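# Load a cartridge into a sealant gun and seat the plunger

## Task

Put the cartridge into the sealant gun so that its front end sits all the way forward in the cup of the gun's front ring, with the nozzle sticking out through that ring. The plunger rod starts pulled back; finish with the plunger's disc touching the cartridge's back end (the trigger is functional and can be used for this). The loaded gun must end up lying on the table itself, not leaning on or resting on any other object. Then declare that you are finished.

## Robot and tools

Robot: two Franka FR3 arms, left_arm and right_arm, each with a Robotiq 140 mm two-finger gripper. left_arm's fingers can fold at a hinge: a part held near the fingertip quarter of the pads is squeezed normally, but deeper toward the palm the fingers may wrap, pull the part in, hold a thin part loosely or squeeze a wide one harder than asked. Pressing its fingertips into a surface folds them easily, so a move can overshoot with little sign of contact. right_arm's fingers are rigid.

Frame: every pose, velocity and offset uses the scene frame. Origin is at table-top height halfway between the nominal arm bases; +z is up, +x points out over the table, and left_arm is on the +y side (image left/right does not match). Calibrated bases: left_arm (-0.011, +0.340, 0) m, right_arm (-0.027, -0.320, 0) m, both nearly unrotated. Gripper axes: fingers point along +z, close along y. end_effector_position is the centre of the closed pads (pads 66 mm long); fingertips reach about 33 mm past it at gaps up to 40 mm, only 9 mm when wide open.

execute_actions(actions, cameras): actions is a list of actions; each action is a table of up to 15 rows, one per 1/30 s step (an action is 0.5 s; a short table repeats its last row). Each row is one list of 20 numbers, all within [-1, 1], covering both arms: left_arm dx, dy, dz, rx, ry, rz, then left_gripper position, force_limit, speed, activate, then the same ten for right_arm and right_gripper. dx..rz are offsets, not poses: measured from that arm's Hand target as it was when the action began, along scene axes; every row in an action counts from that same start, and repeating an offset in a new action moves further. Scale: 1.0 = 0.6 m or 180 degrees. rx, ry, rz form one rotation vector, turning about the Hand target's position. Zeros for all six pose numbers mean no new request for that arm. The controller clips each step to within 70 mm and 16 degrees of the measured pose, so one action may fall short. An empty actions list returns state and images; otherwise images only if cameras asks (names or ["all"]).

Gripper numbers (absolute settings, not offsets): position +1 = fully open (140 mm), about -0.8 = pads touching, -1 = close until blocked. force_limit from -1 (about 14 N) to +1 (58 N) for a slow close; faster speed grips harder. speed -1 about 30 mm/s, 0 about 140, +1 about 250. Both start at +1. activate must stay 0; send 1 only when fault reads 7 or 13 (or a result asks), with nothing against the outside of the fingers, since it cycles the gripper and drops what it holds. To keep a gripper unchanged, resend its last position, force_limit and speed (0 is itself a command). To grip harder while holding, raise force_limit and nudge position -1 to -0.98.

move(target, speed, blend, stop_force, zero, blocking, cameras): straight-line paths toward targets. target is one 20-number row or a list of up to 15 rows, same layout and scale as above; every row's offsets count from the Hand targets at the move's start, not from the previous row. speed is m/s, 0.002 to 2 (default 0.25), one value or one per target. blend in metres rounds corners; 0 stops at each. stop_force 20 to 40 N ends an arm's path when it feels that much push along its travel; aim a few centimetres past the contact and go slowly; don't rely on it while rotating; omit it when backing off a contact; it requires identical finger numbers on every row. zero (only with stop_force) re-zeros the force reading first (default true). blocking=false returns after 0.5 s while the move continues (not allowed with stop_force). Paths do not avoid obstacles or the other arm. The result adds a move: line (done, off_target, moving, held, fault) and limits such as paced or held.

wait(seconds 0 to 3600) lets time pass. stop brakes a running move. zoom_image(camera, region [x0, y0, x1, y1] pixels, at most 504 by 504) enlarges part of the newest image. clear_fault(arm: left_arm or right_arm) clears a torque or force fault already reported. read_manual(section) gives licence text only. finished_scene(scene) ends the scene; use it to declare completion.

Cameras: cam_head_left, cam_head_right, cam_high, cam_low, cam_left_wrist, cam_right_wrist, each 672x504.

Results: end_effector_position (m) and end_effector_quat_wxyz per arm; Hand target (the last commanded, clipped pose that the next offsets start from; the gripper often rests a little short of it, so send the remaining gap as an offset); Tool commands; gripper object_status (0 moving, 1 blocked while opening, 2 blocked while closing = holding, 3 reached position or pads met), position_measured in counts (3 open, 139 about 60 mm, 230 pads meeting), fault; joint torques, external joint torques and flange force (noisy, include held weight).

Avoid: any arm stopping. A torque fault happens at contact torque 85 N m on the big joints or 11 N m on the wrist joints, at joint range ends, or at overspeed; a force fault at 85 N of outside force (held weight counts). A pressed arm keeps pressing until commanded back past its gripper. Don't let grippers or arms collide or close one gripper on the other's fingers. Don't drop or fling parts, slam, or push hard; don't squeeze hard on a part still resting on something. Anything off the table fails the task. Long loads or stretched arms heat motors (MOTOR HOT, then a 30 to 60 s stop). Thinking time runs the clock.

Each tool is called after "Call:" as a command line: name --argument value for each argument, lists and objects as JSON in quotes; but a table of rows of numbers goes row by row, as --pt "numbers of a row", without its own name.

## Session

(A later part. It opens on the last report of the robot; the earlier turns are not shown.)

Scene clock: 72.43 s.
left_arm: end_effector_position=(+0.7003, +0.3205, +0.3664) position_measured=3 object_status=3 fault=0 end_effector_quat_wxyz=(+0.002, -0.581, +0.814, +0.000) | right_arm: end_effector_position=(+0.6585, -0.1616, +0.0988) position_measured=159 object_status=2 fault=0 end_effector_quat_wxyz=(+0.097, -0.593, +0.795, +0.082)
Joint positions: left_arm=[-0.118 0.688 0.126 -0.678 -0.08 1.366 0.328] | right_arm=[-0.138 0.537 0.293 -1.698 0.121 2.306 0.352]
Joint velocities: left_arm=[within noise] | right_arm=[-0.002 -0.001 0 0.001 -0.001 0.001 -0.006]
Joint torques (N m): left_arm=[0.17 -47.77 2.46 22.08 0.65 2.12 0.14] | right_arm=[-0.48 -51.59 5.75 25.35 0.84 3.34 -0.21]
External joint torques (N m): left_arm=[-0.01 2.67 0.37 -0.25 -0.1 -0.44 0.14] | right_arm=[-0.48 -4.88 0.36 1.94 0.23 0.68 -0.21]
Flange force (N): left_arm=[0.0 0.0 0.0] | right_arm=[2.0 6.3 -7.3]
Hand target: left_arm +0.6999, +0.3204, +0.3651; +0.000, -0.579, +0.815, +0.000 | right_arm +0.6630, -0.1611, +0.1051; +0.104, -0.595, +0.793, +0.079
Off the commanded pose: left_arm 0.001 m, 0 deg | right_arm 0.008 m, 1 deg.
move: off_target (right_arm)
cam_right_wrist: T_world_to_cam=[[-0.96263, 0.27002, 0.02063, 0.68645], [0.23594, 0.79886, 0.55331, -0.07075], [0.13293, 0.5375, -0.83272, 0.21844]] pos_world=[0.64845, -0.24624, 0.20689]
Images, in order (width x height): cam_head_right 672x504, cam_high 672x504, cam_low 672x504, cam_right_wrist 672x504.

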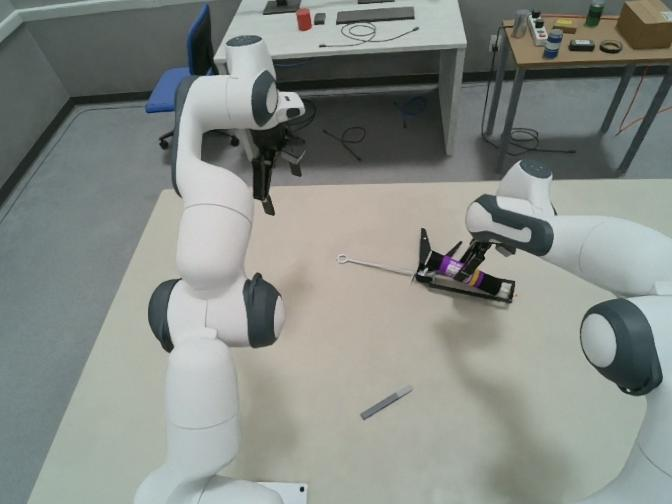

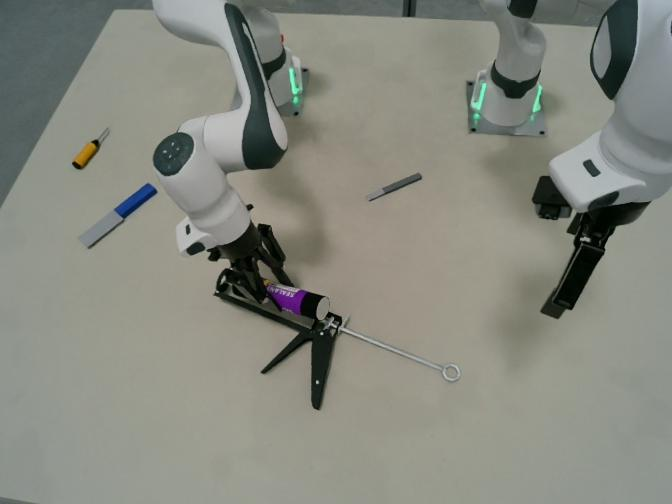

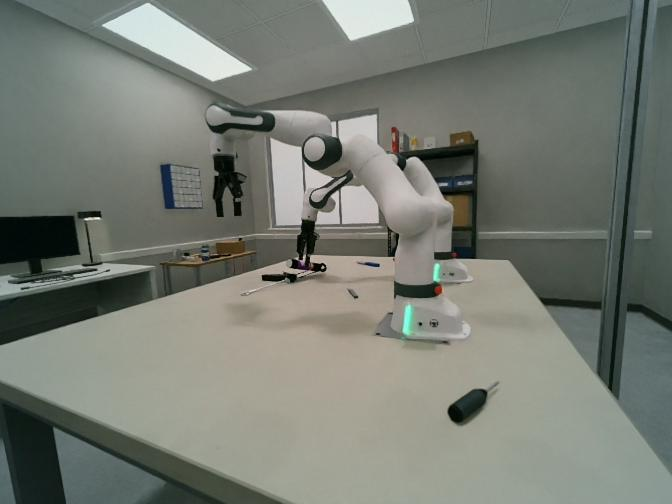

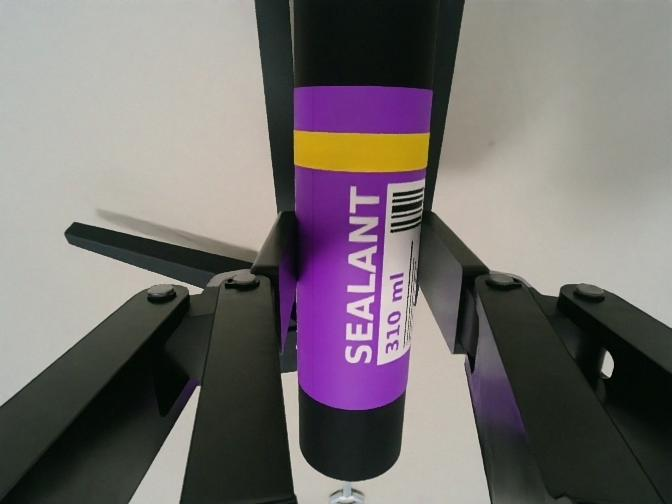

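Call:
move --target '[0,0,0,0,0,0,1,1,1,0,-0.007,-0.0413,-0.0053,0,0,0,-1,0,-1,0]' --cameras '["cam_high","cam_head_right","cam_low","cam_right_wrist"]' --speed 0.05

Call:
zoom_image --camera "cam_high" --region '[200, 250, 290, 310]'

Call:
zoom_image --camera "cam_head_right" --region '[450, 250, 540, 310]'

Call:
zoom_image --camera "cam_low" --region '[260, 240, 350, 300]'

Call:
zoom_image --camera "cam_high" --region '[260, 250, 380, 340]'

Scene clock: 74.30 s.
left_arm: end_effector_position=(+0.7003, +0.3205, +0.3664) position_measured=3 object_status=3 fault=0 end_effector_quat_wxyz=(+0.002, -0.581, +0.814, +0.000) | right_arm: end_effector_position=(+0.6544, -0.1861, +0.0958) position_measured=159 object_status=2 fault=0 end_effector_quat_wxyz=(+0.098, -0.593, +0.795, +0.083)
Joint positions: left_arm=[-0.118 0.688 0.126 -0.678 -0.08 1.366 0.328] | right_arm=[-0.189 0.522 0.307 -1.732 0.124 2.315 0.313]
Joint velocities: left_arm=[within noise] | right_arm=[-0.002 -0.001 -0.001 -0.001 0 0 -0.005]
Joint torques (N m): left_arm=[0.17 -47.7 2.5 22.09 0.65 2.13 0.15] | right_arm=[-0.61 -50.81 5.96 25.16 0.82 3.31 -0.2]
External joint torques (N m): left_arm=[0.2 2.38 0.52 -0.08 -0.07 -0.41 0.15] | right_arm=[-0.67 -4.73 0.41 1.82 0.22 0.65 -0.19]
Flange force (N): left_arm=[0.0 0.0 0.0] | right_arm=[2.1 6.5 -7.3]
Hand target: left_arm +0.6999, +0.3204, +0.3651; +0.000, -0.579, +0.815, +0.000 | right_arm +0.6588, -0.1859, +0.1019; +0.104, -0.595, +0.793, +0.079
Off the commanded pose: left_arm 0.001 m, 0 deg | right_arm 0.008 m, 1 deg.
move: off_target (right_arm)
cam_right_wrist: T_world_to_cam=[[-0.9625, 0.27048, 0.02095, 0.68911], [0.23633, 0.79803, 0.55434, -0.04901], [0.13323, 0.53851, -0.83202, 0.22962]] pos_world=[0.64425, -0.27093, 0.20378]
Images, in order (width x height): cam_head_right 672x504, cam_high 672x504, cam_low 672x504, cam_right_wrist 672x504.

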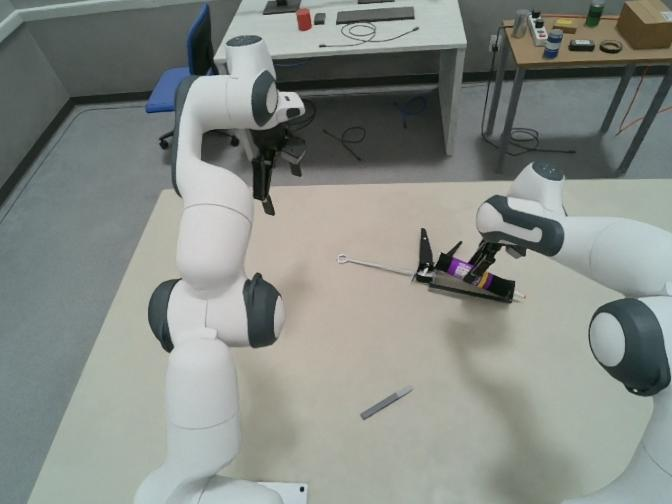

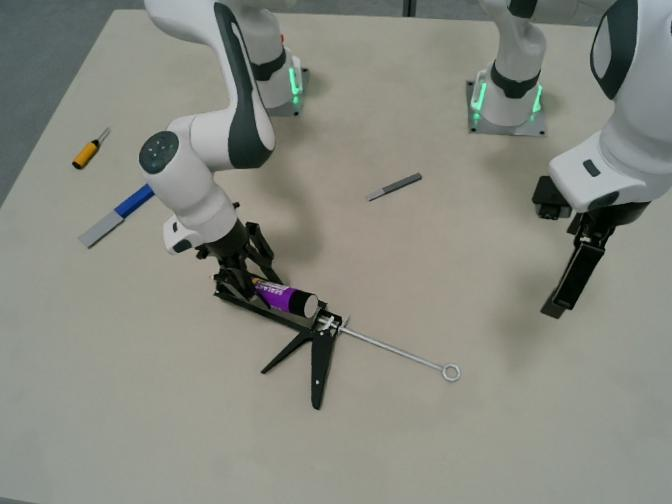

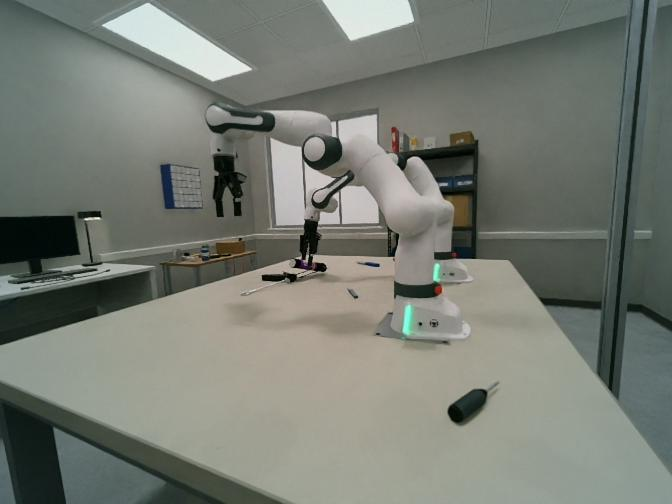

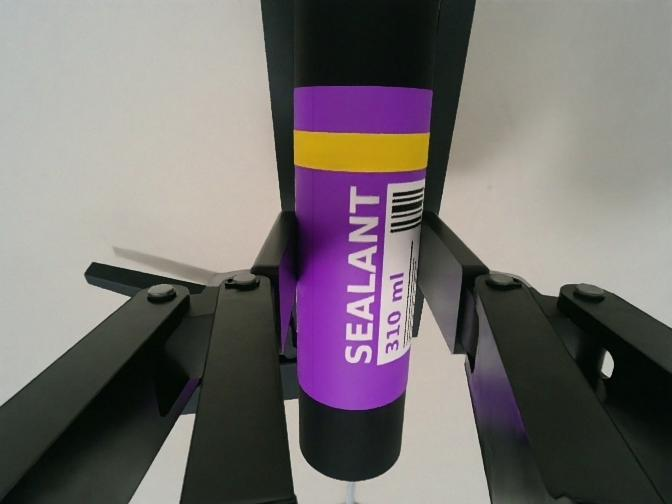

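Scaled by 5.600 from the camera's image (finer frame: 960x720).

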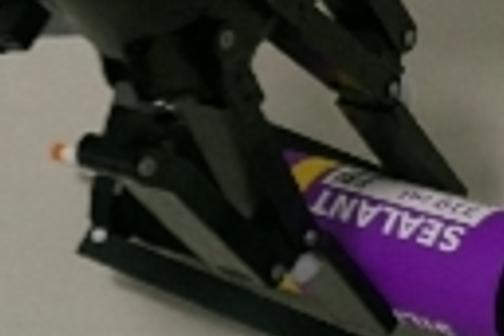

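Scaled by 5.600 from the camera's image (finer frame: 960x720).

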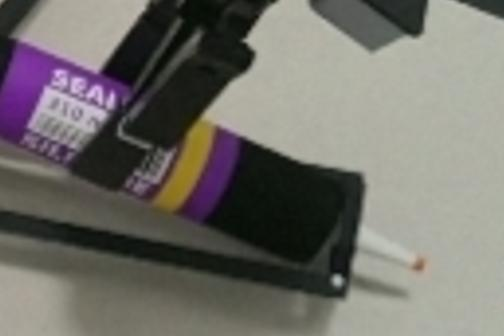

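Scaled by 5.600 from the camera's image (finer frame: 960x720).

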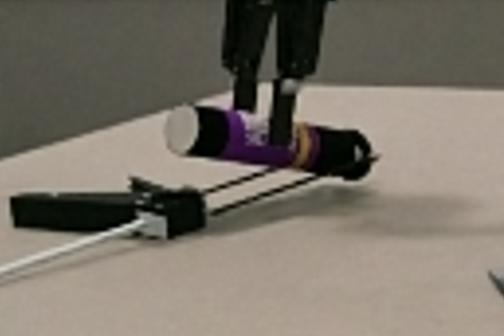

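Scaled by 4.200 from the camera's image (finer frame: 960x720).

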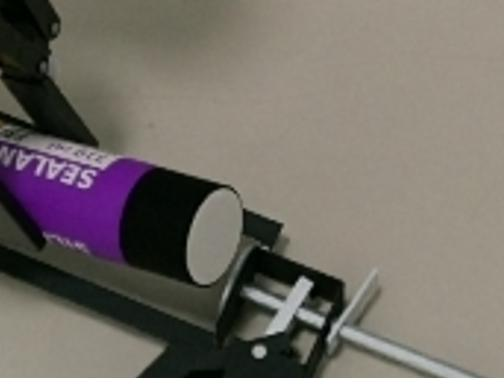

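Call:
move --target '[0,0,0,0,0,0,1,1,1,0,-0.0014,-0.0045,-0.0285,-0.0371,0.0115,0,-1,0,-1,0]' --cameras '["cam_high","cam_head_right","cam_right_wrist"]' --speed 0.05

Call:
zoom_image --camera "cam_head_right" --region '[410, 230, 540, 320]'

Call:
zoom_image --camera "cam_high" --region '[200, 250, 360, 350]'

Scene clock: 78.77 s.
left_arm: end_effector_position=(+0.7003, +0.3205, +0.3664) position_measured=3 object_status=3 fault=0 end_effector_quat_wxyz=(+0.002, -0.581, +0.814, +0.000) | right_arm: end_effector_position=(+0.6560, -0.1885, +0.0817) position_measured=159 object_status=2 fault=0 end_effector_quat_wxyz=(+0.054, -0.601, +0.796, +0.045)
Joint positions: left_arm=[-0.118 0.688 0.126 -0.678 -0.08 1.366 0.328] | right_arm=[-0.06 0.557 0.203 -1.673 0.031 2.271 0.398]
Joint velocities: left_arm=[within noise] | right_arm=[0.001 0 -0.001 0.001 0 0 0.007]
Joint torques (N m): left_arm=[0.17 -47.71 2.51 22.05 0.66 2.14 0.15] | right_arm=[-0.06 -51.9 3.17 26.4 0.72 2.87 0.23]
External joint torques (N m): left_arm=[0.21 2.58 0.52 -0.22 -0.07 -0.42 0.15] | right_arm=[0 -4.13 -0.8 3.05 0.09 0.22 0.24]
Flange force (N): left_arm=[0.0 0.0 0.0] | right_arm=[-2.0 -2.3 -6.6]
Hand target: left_arm +0.6999, +0.3204, +0.3651; +0.000, -0.579, +0.815, +0.000 | right_arm +0.6580, -0.1886, +0.0848; +0.055, -0.599, +0.798, +0.043
Off the commanded pose: left_arm 0.001 m, 0 deg | right_arm 0.004 m, 0 deg.
move: off_target (right_arm)
cam_right_wrist: T_world_to_cam=[[-0.96541, 0.2604, 0.01297, 0.69227], [0.23775, 0.85884, 0.45374, -0.02099], [0.10701, 0.44113, -0.89104, 0.22259]] pos_world=[0.6495, -0.26044, 0.19888]
Images, in order (width x height): cam_head_right 672x504, cam_high 672x504, cam_right_wrist 672x504.

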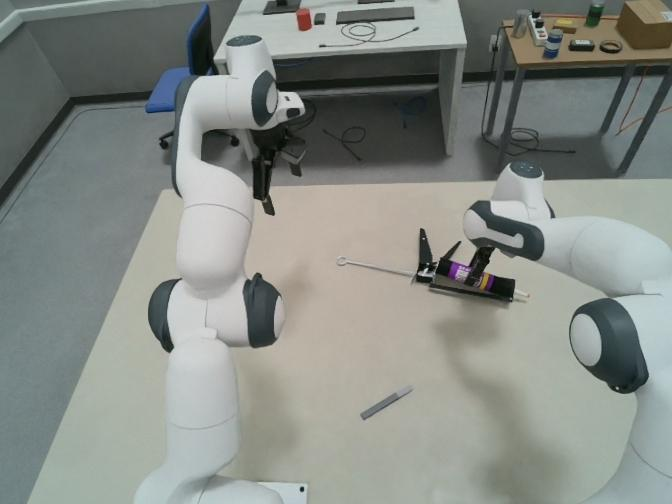

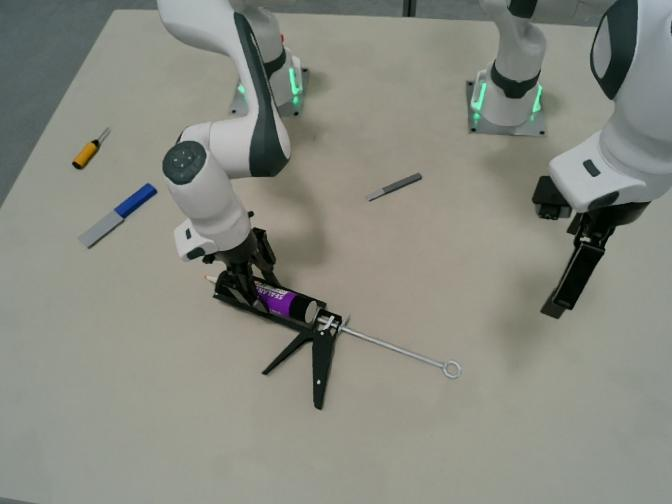

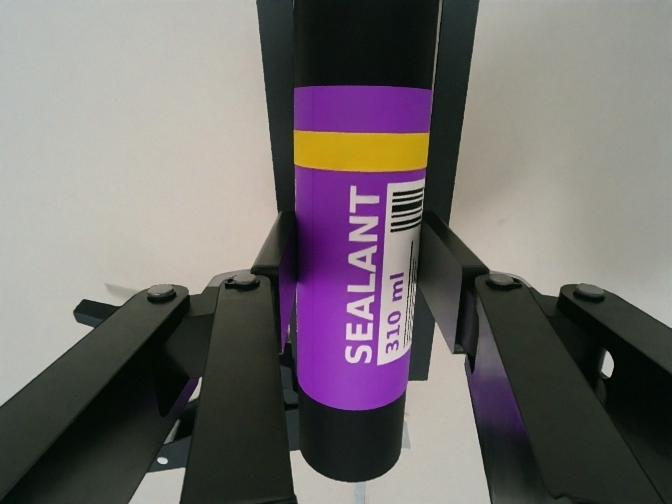

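Scaled by 3.877 from the camera's image (finer frame: 960x720).

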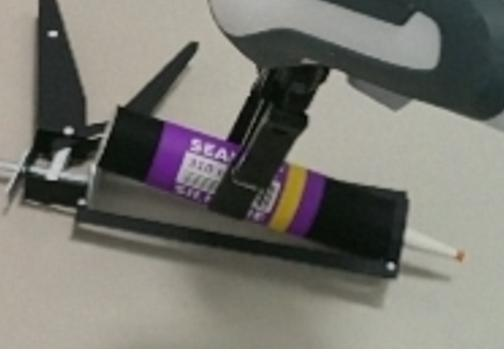

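Scaled by 3.150 from the camera's image (finer frame: 960x720).

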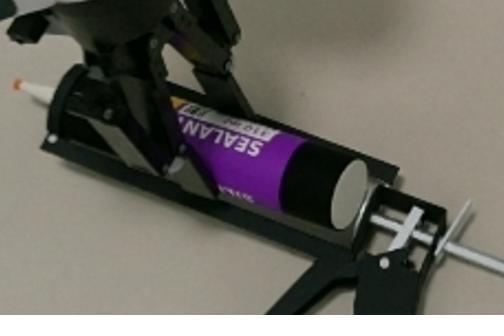

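Call:
move --target '[0,0,0,0,0,0,1,1,1,0,-0.001,-0.0034,-0.0192,-0.0212,0.0066,0,-1,0,-1,0]' --cameras '["cam_high","cam_head_right","cam_right_wrist"]' --speed 0.03

Call:
zoom_image --camera "cam_head_right" --region '[410, 230, 540, 320]'

Call:
zoom_image --camera "cam_high" --region '[200, 250, 360, 350]'

Scene clock: 81.47 s.
left_arm: end_effector_position=(+0.7003, +0.3205, +0.3664) position_measured=3 object_status=3 fault=0 end_effector_quat_wxyz=(+0.002, -0.581, +0.814, +0.000) | right_arm: end_effector_position=(+0.6559, -0.1903, +0.0709) position_measured=159 object_status=2 fault=0 end_effector_quat_wxyz=(+0.026, -0.602, +0.798, +0.025)
Joint positions: left_arm=[-0.118 0.688 0.126 -0.678 -0.08 1.366 0.328] | right_arm=[0.013 0.587 0.142 -1.633 -0.013 2.239 0.447]
Joint velocities: left_arm=[within noise] | right_arm=[0 0 -0.002 0 0 -0.001 0.007]
Joint torques (N m): left_arm=[0.18 -47.72 2.5 22.07 0.66 2.13 0.14] | right_arm=[0.66 -52.67 2.23 26.01 0.29 2.75 0.2]
External joint torques (N m): left_arm=[-0.09 2.56 0.38 -0.16 -0.1 -0.42 0.14] | right_arm=[0.6 -3.94 -0.89 2.72 -0.34 0.16 0.2]
Flange force (N): left_arm=[0.0 0.0 0.0] | right_arm=[-2.1 -1.5 -6.1]
Hand target: left_arm +0.6999, +0.3204, +0.3651; +0.000, -0.579, +0.815, +0.000 | right_arm +0.6574, -0.1906, +0.0733; +0.027, -0.600, +0.799, +0.023
Off the commanded pose: left_arm 0.001 m, 0 deg | right_arm 0.003 m, 0 deg.
move: done
cam_right_wrist: T_world_to_cam=[[-0.96491, 0.26214, 0.0149, 0.69252], [0.2468, 0.88618, 0.39215, -0.01091], [0.08959, 0.38207, -0.91978, 0.21604]] pos_world=[0.65156, -0.25441, 0.19267]
Images, in order (width x height): cam_head_right 672x504, cam_high 672x504, cam_right_wrist 672x504.

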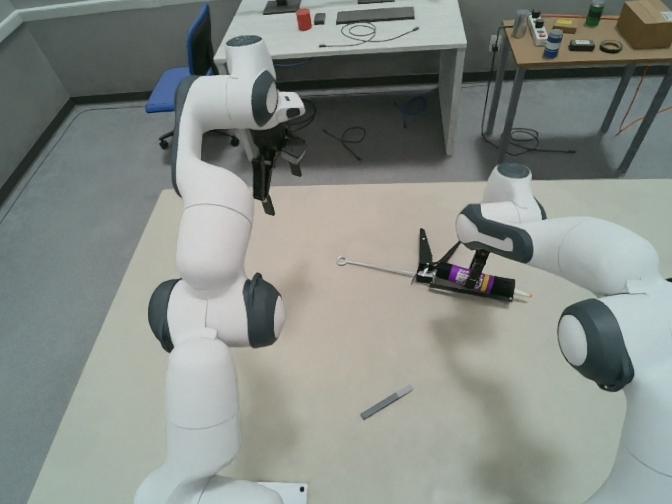

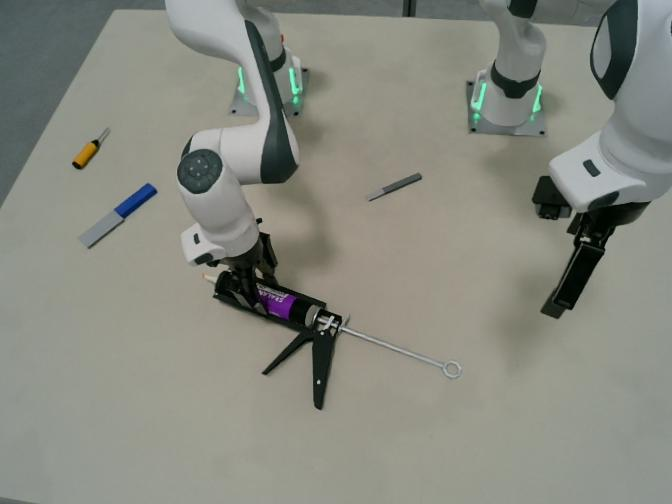

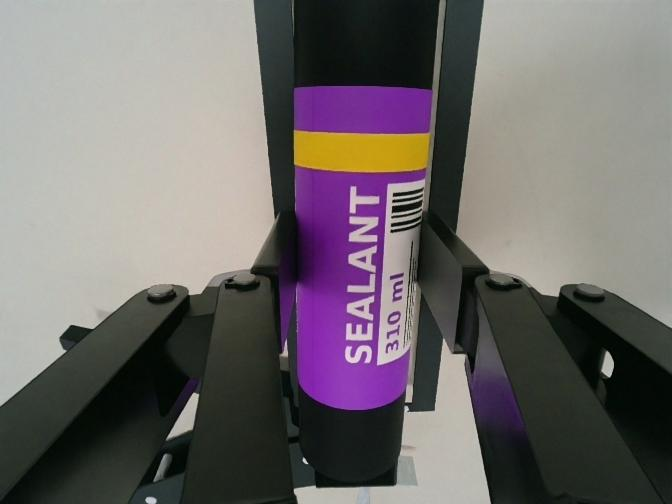

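Scaled by 3.877 from the camera's image (finer frame: 960x720).

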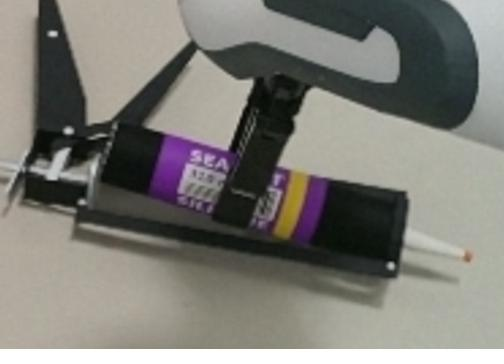

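Scaled by 3.150 from the camera's image (finer frame: 960x720).

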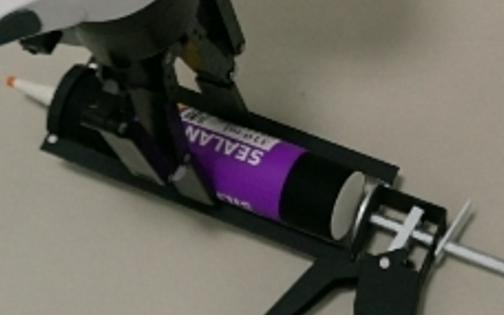

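Call:
move --target '[0,0,0,0,0,0,1,1,1,0,-0.0005,-0.0012,-0.0065,-0.0064,0.002,0,-1,0,-1,0]' --speed 0.03 --cameras '["cam_right_wrist","cam_high"]'

Call:
zoom_image --camera "cam_high" --region '[200, 250, 360, 350]'

Scene clock: 89.20 s.
left_arm: end_effector_position=(+0.7003, +0.3205, +0.3664) position_measured=3 object_status=3 fault=0 end_effector_quat_wxyz=(+0.002, -0.581, +0.814, +0.000) | right_arm: end_effector_position=(+0.6558, -0.1901, +0.0674) position_measured=159 object_status=2 fault=0 end_effector_quat_wxyz=(+0.019, -0.602, +0.798, +0.018)
Joint positions: left_arm=[-0.118 0.688 0.126 -0.678 -0.08 1.366 0.328] | right_arm=[0.035 0.598 0.124 -1.621 -0.025 2.23 0.461]
Joint velocities: left_arm=[within noise] | right_arm=[0.001 0.001 -0.004 0.001 0 -0.002 0.004]
Joint torques (N m): left_arm=[0.21 -47.76 2.51 22.07 0.65 2.13 0.12] | right_arm=[0.15 -52.84 1.45 25.55 0.22 2.64 0.12]
External joint torques (N m): left_arm=[0.14 2.73 0.46 -0.28 -0.09 -0.43 0.12] | right_arm=[0.26 -3.79 -1.25 2.27 -0.4 0.06 0.12]
Flange force (N): left_arm=[0.0 0.0 0.0] | right_arm=[-0.7 -0.3 -6.0]
Hand target: left_arm +0.6999, +0.3204, +0.3651; +0.000, -0.579, +0.815, +0.000 | right_arm +0.6571, -0.1913, +0.0694; +0.018, -0.600, +0.800, +0.016
Off the commanded pose: left_arm 0.001 m, 0 deg | right_arm 0.003 m, 0 deg.
move: done
cam_right_wrist: T_world_to_cam=[[-0.96504, 0.26168, 0.01486, 0.69252], [0.2481, 0.89378, 0.37363, -0.00778], [0.08449, 0.36425, -0.92746, 0.21325]] pos_world=[0.65222, -0.25194, 0.1904]
Images, in order (width x height): cam_high 672x504, cam_right_wrist 672x504.

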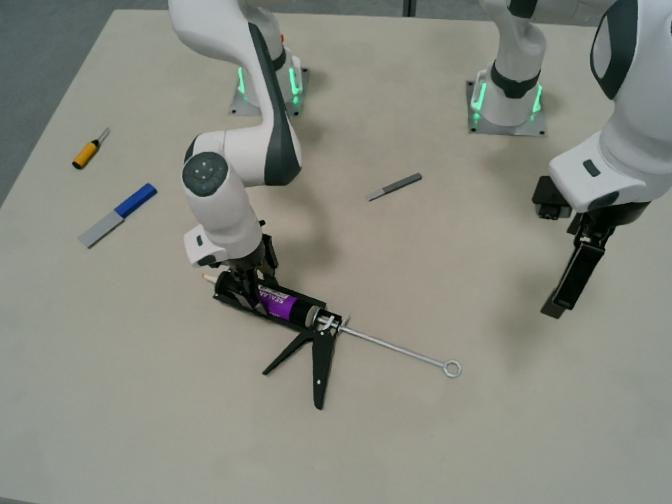

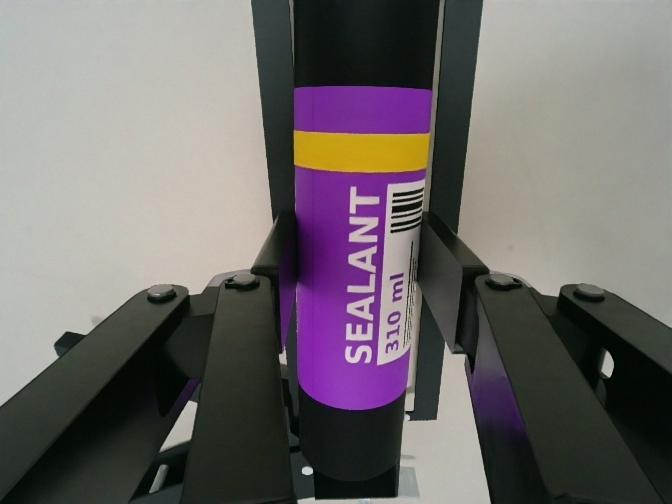

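Scaled by 3.150 from the camera's image (finer frame: 960x720).

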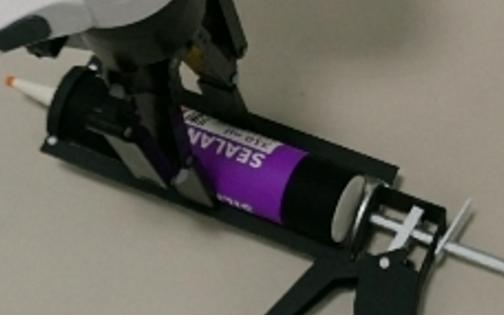

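Call:
move --target '[0,0,0,0,0,0,1,1,1,0,-0.0025,-0.0005,-0.0055,-0.0054,0.0016,0,-1,0,-1,0]' --speed 0.03 --cameras '["cam_right_wrist","cam_high","cam_low"]'

Call:
zoom_image --camera "cam_high" --region '[200, 250, 360, 350]'

Call:
zoom_image --camera "cam_low" --region '[260, 240, 350, 300]'

Scene clock: 90.40 s.
left_arm: end_effector_position=(+0.7003, +0.3205, +0.3664) position_measured=3 object_status=3 fault=0 end_effector_quat_wxyz=(+0.002, -0.581, +0.814, +0.000) | right_arm: end_effector_position=(+0.6545, -0.1911, +0.0642) position_measured=159 object_status=2 fault=0 end_effector_quat_wxyz=(+0.011, -0.602, +0.798, +0.013)
Joint positions: left_arm=[-0.118 0.688 0.126 -0.678 -0.08 1.366 0.328] | right_arm=[0.054 0.603 0.107 -1.617 -0.035 2.225 0.472]
Joint velocities: left_arm=[within noise] | right_arm=[0.002 0 -0.001 0 -0.001 0 0.004]
Joint torques (N m): left_arm=[0.19 -47.69 2.52 22.1 0.65 2.13 0.15] | right_arm=[0.85 -52.94 1.69 25.74 0.36 2.64 0.16]
External joint torques (N m): left_arm=[0.19 3.04 0.5 -0.38 -0.09 -0.44 0.15] | right_arm=[0.82 -3.36 -0.83 2.3 -0.26 0.05 0.16]
Flange force (N): left_arm=[0.0 0.0 0.0] | right_arm=[-1.9 -1.2 -5.4]
Hand target: left_arm +0.6999, +0.3204, +0.3651; +0.000, -0.579, +0.815, +0.000 | right_arm +0.6556, -0.1916, +0.0661; +0.011, -0.600, +0.800, +0.011
Off the commanded pose: left_arm 0.001 m, 0 deg | right_arm 0.002 m, 0 deg.
move: done
cam_right_wrist: T_world_to_cam=[[-0.96492, 0.26213, 0.01478, 0.69156], [0.25, 0.90016, 0.35666, -0.00436], [0.08019, 0.34784, -0.93412, 0.21078]] pos_world=[0.65149, -0.25067, 0.18823]
Images, in order (width x height): cam_high 672x504, cam_low 672x504, cam_right_wrist 672x504.

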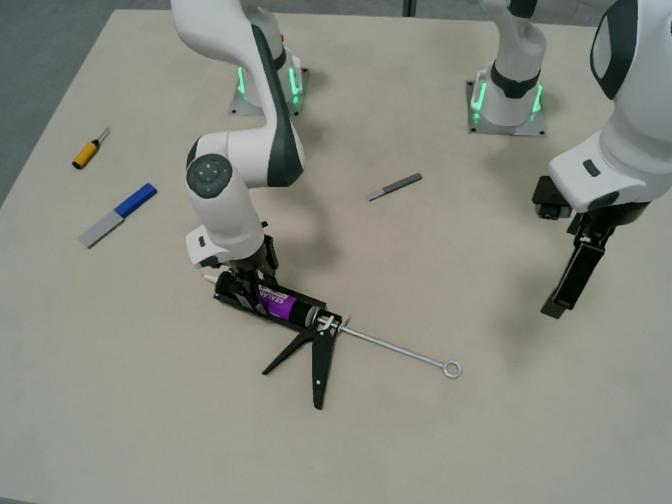

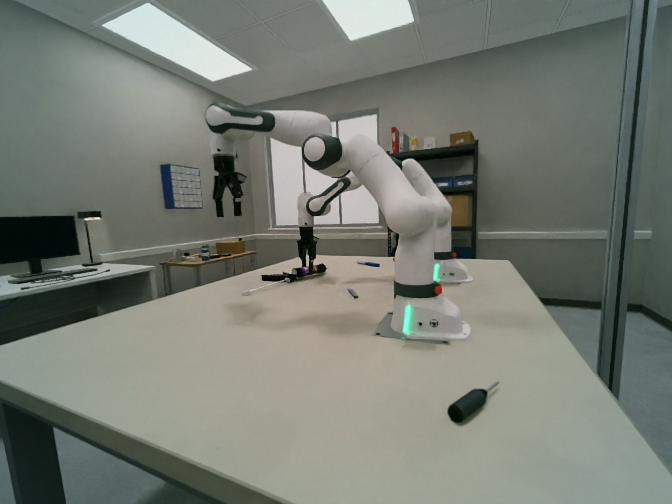

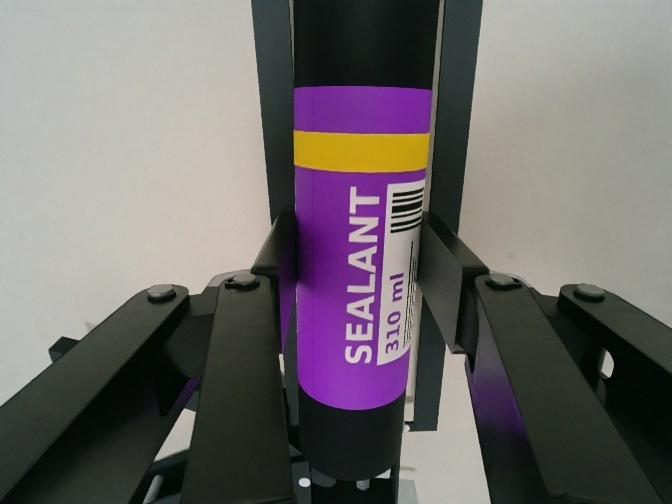

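Scaled by 3.150 from the camera's image (finer frame: 960x720).

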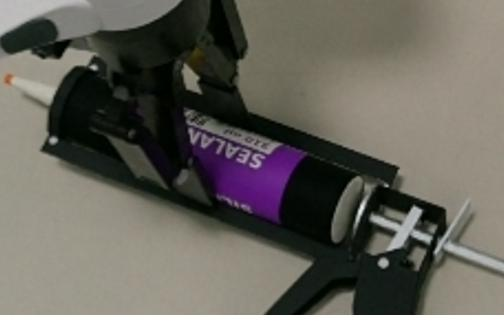

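Scaled by 5.600 from the camera's image (finer frame: 960x720).

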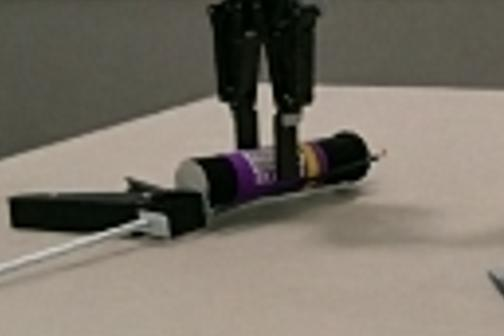

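Call:
move --target '[0,0,0,0,0,0,1,1,1,0,-0.001,-0.0012,-0.006,-0.0054,0.0016,0,-1,0,-1,0]' --speed 0.03 --cameras '["cam_right_wrist","cam_high","cam_low"]'

Call:
zoom_image --camera "cam_high" --region '[200, 250, 360, 350]'

Call:
zoom_image --camera "cam_low" --region '[260, 240, 350, 300]'

Scene clock: 91.63 s.
left_arm: end_effector_position=(+0.7003, +0.3205, +0.3664) position_measured=3 object_status=3 fault=0 end_effector_quat_wxyz=(+0.002, -0.581, +0.814, +0.000) | right_arm: end_effector_position=(+0.6535, -0.1907, +0.0607) position_measured=159 object_status=2 fault=0 end_effector_quat_wxyz=(+0.004, -0.604, +0.797, +0.008)
Joint positions: left_arm=[-0.118 0.688 0.126 -0.678 -0.08 1.366 0.328] | right_arm=[0.074 0.611 0.091 -1.608 -0.043 2.218 0.481]
Joint velocities: left_arm=[within noise] | right_arm=[0.002 -0.001 0 0 0.002 -0.003 0.002]
Joint torques (N m): left_arm=[0.18 -47.78 2.5 22.09 0.67 2.14 0.14] | right_arm=[0.15 -53.11 1.12 25.88 0.27 2.73 0.28]
External joint torques (N m): left_arm=[0.19 2.47 0.5 -0.15 -0.06 -0.41 0.14] | right_arm=[-0.07 -3.48 -1.28 2.58 -0.34 0.19 0.28]
Flange force (N): left_arm=[0.0 0.0 0.0] | right_arm=[-1.2 -2.2 -5.4]
Hand target: left_arm +0.6999, +0.3204, +0.3651; +0.000, -0.579, +0.815, +0.000 | right_arm +0.6550, -0.1923, +0.0625; +0.004, -0.600, +0.800, +0.006
Off the commanded pose: left_arm 0.001 m, 0 deg | right_arm 0.003 m, 1 deg.
move: done
cam_right_wrist: T_world_to_cam=[[-0.96556, 0.25969, 0.01602, 0.69042], [0.24947, 0.90657, 0.34043, -0.00062], [0.07388, 0.3327, -0.94013, 0.20903]] pos_world=[0.65136, -0.24828, 0.18566]
Images, in order (width x height): cam_high 672x504, cam_low 672x504, cam_right_wrist 672x504.

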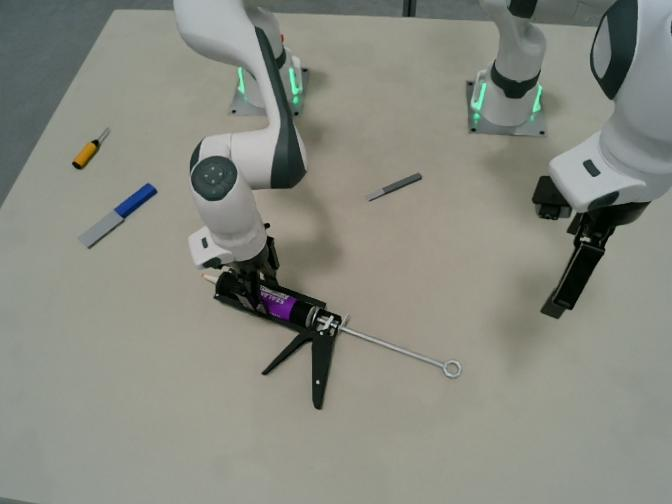

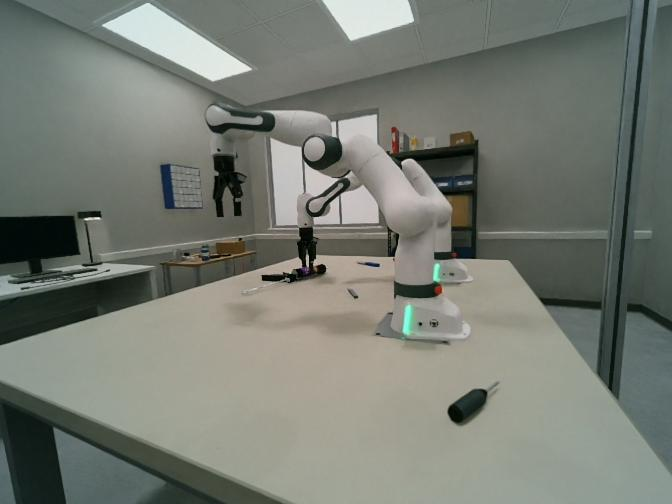

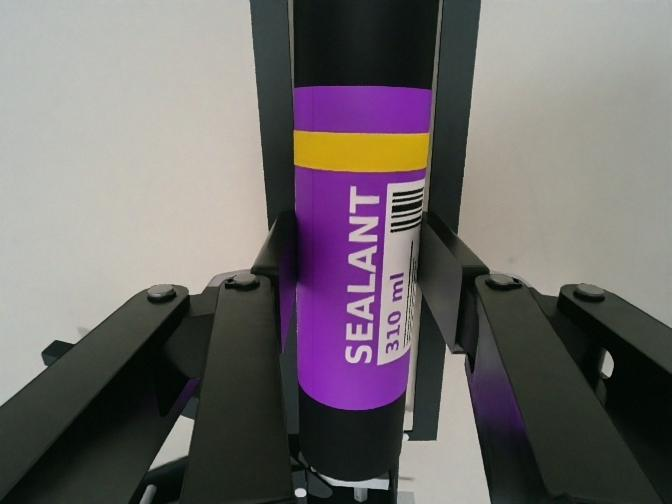

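Scaled by 3.150 from the camera's image (finer frame: 960x720).

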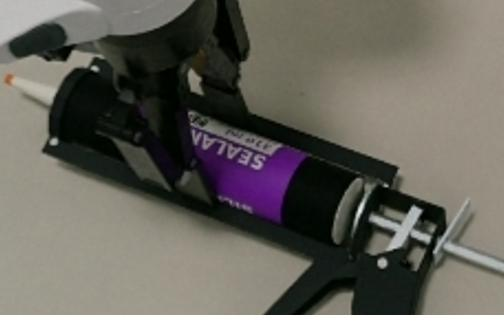

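Scaled by 5.600 from the camera's image (finer frame: 960x720).

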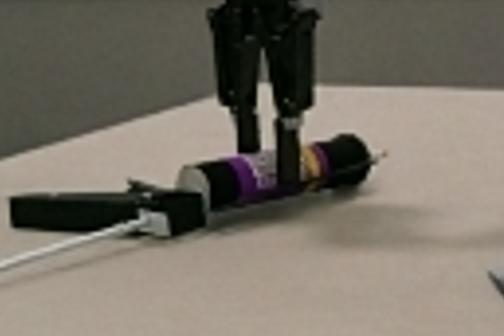

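Call:
move --target '[0,0,0,0,0,0,1,1,1,0,0,0,0,0,0,0,0.0,0,-1,0]' --cameras '["cam_right_wrist","cam_high"]'

Call:
zoom_image --camera "cam_high" --region '[200, 250, 360, 350]'

Scene clock: 94.20 s.
left_arm: end_effector_position=(+0.7003, +0.3205, +0.3664) position_measured=3 object_status=3 fault=0 end_effector_quat_wxyz=(+0.002, -0.581, +0.814, +0.000) | right_arm: end_effector_position=(+0.6546, -0.1922, +0.0615) position_measured=129 object_status=0 fault=0 end_effector_quat_wxyz=(+0.004, -0.602, +0.798, +0.007)
Joint positions: left_arm=[-0.118 0.688 0.126 -0.678 -0.08 1.366 0.328] | right_arm=[0.076 0.611 0.087 -1.606 -0.043 2.217 0.483]
Joint torques (N m): left_arm=[0.18 -47.76 2.48 22.05 0.64 2.13 0.17] | right_arm=[0.61 -51.58 1.18 24.27 0.67 2.6 0.2]
External joint torques (N m): left_arm=[0.06 2.53 0.42 -0.2 -0.1 -0.42 0.17] | right_arm=[0.52 -2.16 -1.01 1.07 0.06 0.08 0.2]
Flange force (N): left_arm=[0.0 0.0 0.0] | right_arm=[-0.2 1.2 -3.2]
Hand target: left_arm +0.6999, +0.3204, +0.3651; +0.000, -0.579, +0.815, +0.000 | right_arm +0.6550, -0.1923, +0.0625; +0.004, -0.600, +0.800, +0.006
Off the commanded pose: left_arm 0.001 m, 0 deg | right_arm 0.001 m, 0 deg.
move: done
cam_right_wrist: T_world_to_cam=[[-0.96471, 0.26296, 0.01373, 0.6921], [0.2519, 0.90646, 0.33894, -0.00133], [0.07669, 0.33044, -0.94071, 0.20795]] pos_world=[0.65206, -0.2495, 0.18657]
Images, in order (width x height): cam_high 672x504, cam_right_wrist 672x504.

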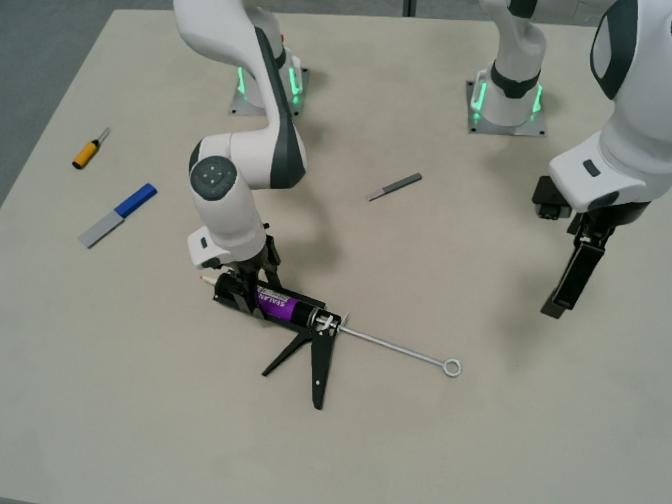

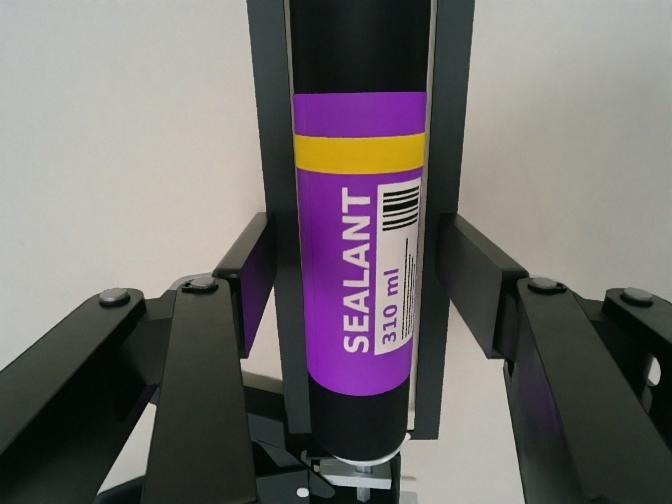

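Scaled by 3.150 from the camera's image (finer frame: 960x720).

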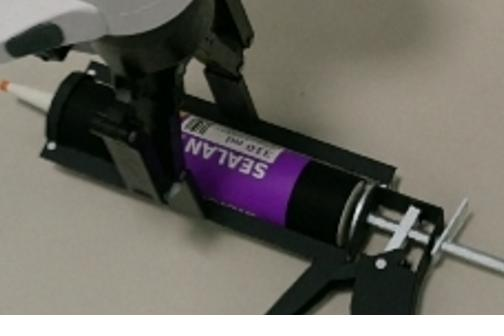

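Call:
move --pt "0 0 0 0 0 0 1 1 1 0 0 0 0.03 -0.0 0 0 0.0 0 -1 0" --pt "0 0 0 0 0 0 1 1 1 0 0 0 0.03 0 0 0 0.4 0 0 0" --pt "0 0 0 0 0 0 1 1 1 0 0 0 -0.038 0 0 0 0.4 0 0 0" --speed 0.08 --cameras '["cam_right_wrist","cam_high"]'

Call:
zoom_image --camera "cam_high" --region '[200, 250, 360, 350]'

Scene clock: 97.63 s.
left_arm: end_effector_position=(+0.7003, +0.3205, +0.3664) position_measured=3 object_status=3 fault=0 end_effector_quat_wxyz=(+0.002, -0.581, +0.814, +0.000) | right_arm: end_effector_position=(+0.6536, -0.1923, +0.0400) position_measured=78 object_status=3 fault=0 end_effector_quat_wxyz=(+0.003, -0.602, +0.799, +0.008)
Joint positions: left_arm=[-0.118 0.688 0.126 -0.678 -0.08 1.366 0.328] | right_arm=[0.079 0.642 0.083 -1.613 -0.043 2.252 0.483]
Joint velocities: left_arm=[within noise] | right_arm=[0 0 -0.001 0 0 0.004 -0.001]
Joint torques (N m): left_arm=[0.22 -47.73 2.5 22.07 0.66 2.13 0.15] | right_arm=[0.66 -51.97 1.51 23.7 0.65 2.7 0.22]
External joint torques (N m): left_arm=[0.32 2.86 0.53 -0.35 -0.07 -0.43 0.15] | right_arm=[0.87 -1.73 -0.5 0.59 0.06 0.14 0.22]
Flange force (N): left_arm=[0.0 0.0 0.0] | right_arm=[-0.2 2.5 -2.4]
Hand target: left_arm +0.6999, +0.3204, +0.3651; +0.000, -0.579, +0.815, +0.000 | right_arm +0.6550, -0.1923, +0.0397; +0.004, -0.600, +0.800, +0.006
Off the commanded pose: left_arm 0.001 m, 0 deg | right_arm 0.001 m, 0 deg.
move: done
cam_right_wrist: T_world_to_cam=[[-0.96441, 0.26388, 0.01661, 0.69128], [0.25379, 0.90623, 0.33815, 0.00505], [0.07418, 0.33033, -0.94095, 0.18955]] pos_world=[0.65134, -0.2496, 0.16517]
Images, in order (width x height): cam_high 672x504, cam_right_wrist 672x504.

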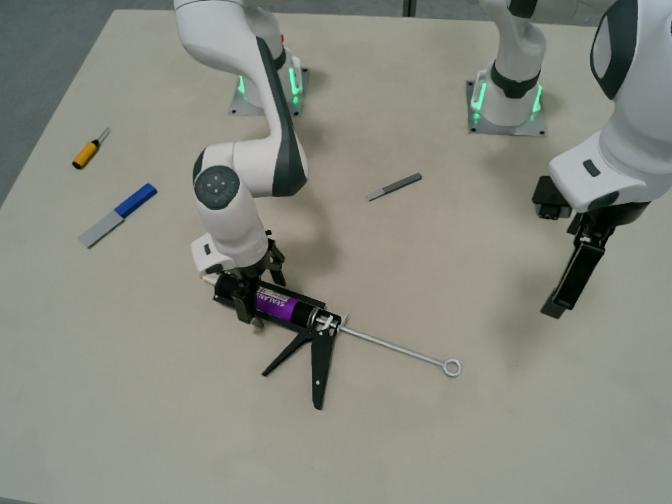

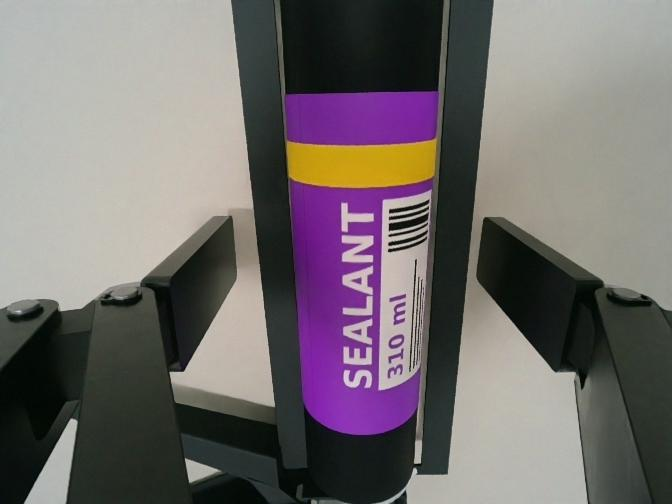

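Scaled by 3.150 from the camera's image (finer frame: 960x720).

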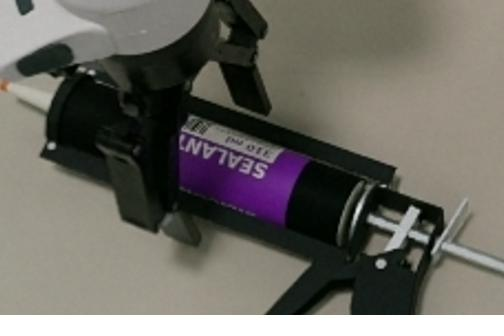

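Call:
move --pt "0 0 0 0 0 0 1 1 1 0 -0.0028 0.0008 -0.002 0 0 0 0.4 0 0 0" --pt "0 0 0 0 0 0 1 1 1 0 -0.0028 0.0008 -0.002 0 0 0 -1 -0.6 -1 0" --speed 0.08 --cameras '["cam_right_wrist"]'

Call:
wait --seconds 1

Scene clock: 99.40 s.
left_arm: end_effector_position=(+0.7003, +0.3205, +0.3664) position_measured=3 object_status=3 fault=0 end_effector_quat_wxyz=(+0.002, -0.581, +0.814, +0.000) | right_arm: end_effector_position=(+0.6521, -0.1919, +0.0378) position_measured=108 object_status=0 fault=0 end_effector_quat_wxyz=(+0.003, -0.602, +0.798, +0.007)
Joint positions: left_arm=[-0.118 0.688 0.126 -0.678 -0.08 1.366 0.328] | right_arm=[0.081 0.642 0.082 -1.62 -0.043 2.258 0.484]
Joint torques (N m): left_arm=[0.21 -47.77 2.52 22.06 0.65 2.14 0.13] | right_arm=[0.59 -51.82 1.28 23.3 0.63 2.99 0.21]
External joint torques (N m): left_arm=[0.23 2.39 0.54 -0.15 -0.08 -0.41 0.14] | right_arm=[0.36 -1.72 -1.02 0.33 0.04 0.45 0.21]
Flange force (N): left_arm=[0.0 0.0 0.0] | right_arm=[1.4 4.0 -1.8]
Hand target: left_arm +0.6999, +0.3204, +0.3651; +0.000, -0.579, +0.815, +0.000 | right_arm +0.6533, -0.1919, +0.0385; +0.004, -0.600, +0.800, +0.006
Off the commanded pose: left_arm 0.001 m, 0 deg | right_arm 0.001 m, 0 deg.
move: done
cam_right_wrist: T_world_to_cam=[[-0.96463, 0.26307, 0.01662, 0.68978], [0.25309, 0.90672, 0.33734, 0.00641], [0.07368, 0.32962, -0.94124, 0.18762]] pos_world=[0.64994, -0.24911, 0.16297]

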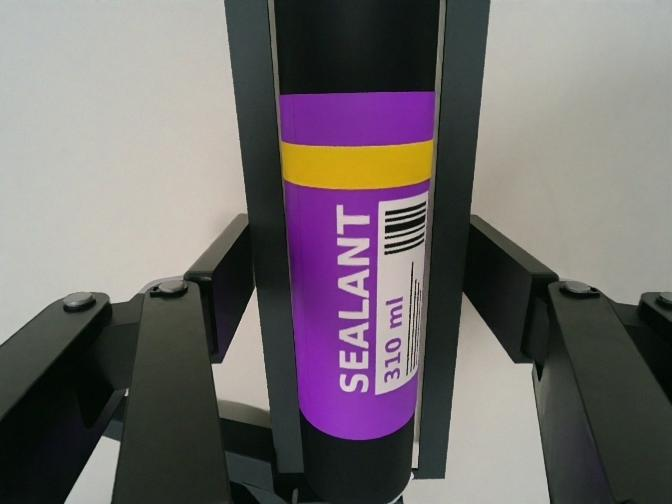

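Scene clock: 100.40 s.
left_arm: end_effector_position=(+0.7003, +0.3205, +0.3664) position_measured=3 object_status=3 fault=0 end_effector_quat_wxyz=(+0.002, -0.581, +0.814, +0.000) | right_arm: end_effector_position=(+0.6521, -0.1919, +0.0378) position_measured=108 object_status=2 fault=0 end_effector_quat_wxyz=(+0.003, -0.602, +0.798, +0.007)
Joint positions: left_arm=[-0.118 0.688 0.126 -0.678 -0.08 1.366 0.328] | right_arm=[0.081 0.642 0.082 -1.62 -0.043 2.258 0.484]
Joint torques (N m): left_arm=[0.2 -47.75 2.47 22.09 0.65 2.15 0.1] | right_arm=[0.58 -51.83 1.3 23.29 0.62 2.99 0.21]
External joint torques (N m): left_arm=[0.42 2.49 0.57 -0.16 -0.06 -0.4 0.1] | right_arm=[0.62 -1.62 -0.8 0.23 0.04 0.44 0.21]
Flange force (N): left_arm=[0.0 0.0 0.0] | right_arm=[1.1 4.3 -1.6]
Hand target: left_arm +0.6999, +0.3204, +0.3651; +0.000, -0.579, +0.815, +0.000 | right_arm +0.6533, -0.1919, +0.0385; +0.004, -0.600, +0.800, +0.006
Tool commands: left_gripper/position=+1.0 left_gripper/force_limit=+1.0 left_gripper/speed=+1.0 left_gripper/activate=+0.0 right_gripper/position=-1.0 right_gripper/force_limit=-0.6 right_gripper/speed=-1.0 right_gripper/activate=+0.0
Off the commanded pose: left_arm 0.001 m, 0 deg | right_arm 0.001 m, 0 deg.
wait: 1.00 s; at rest by 0.17 s


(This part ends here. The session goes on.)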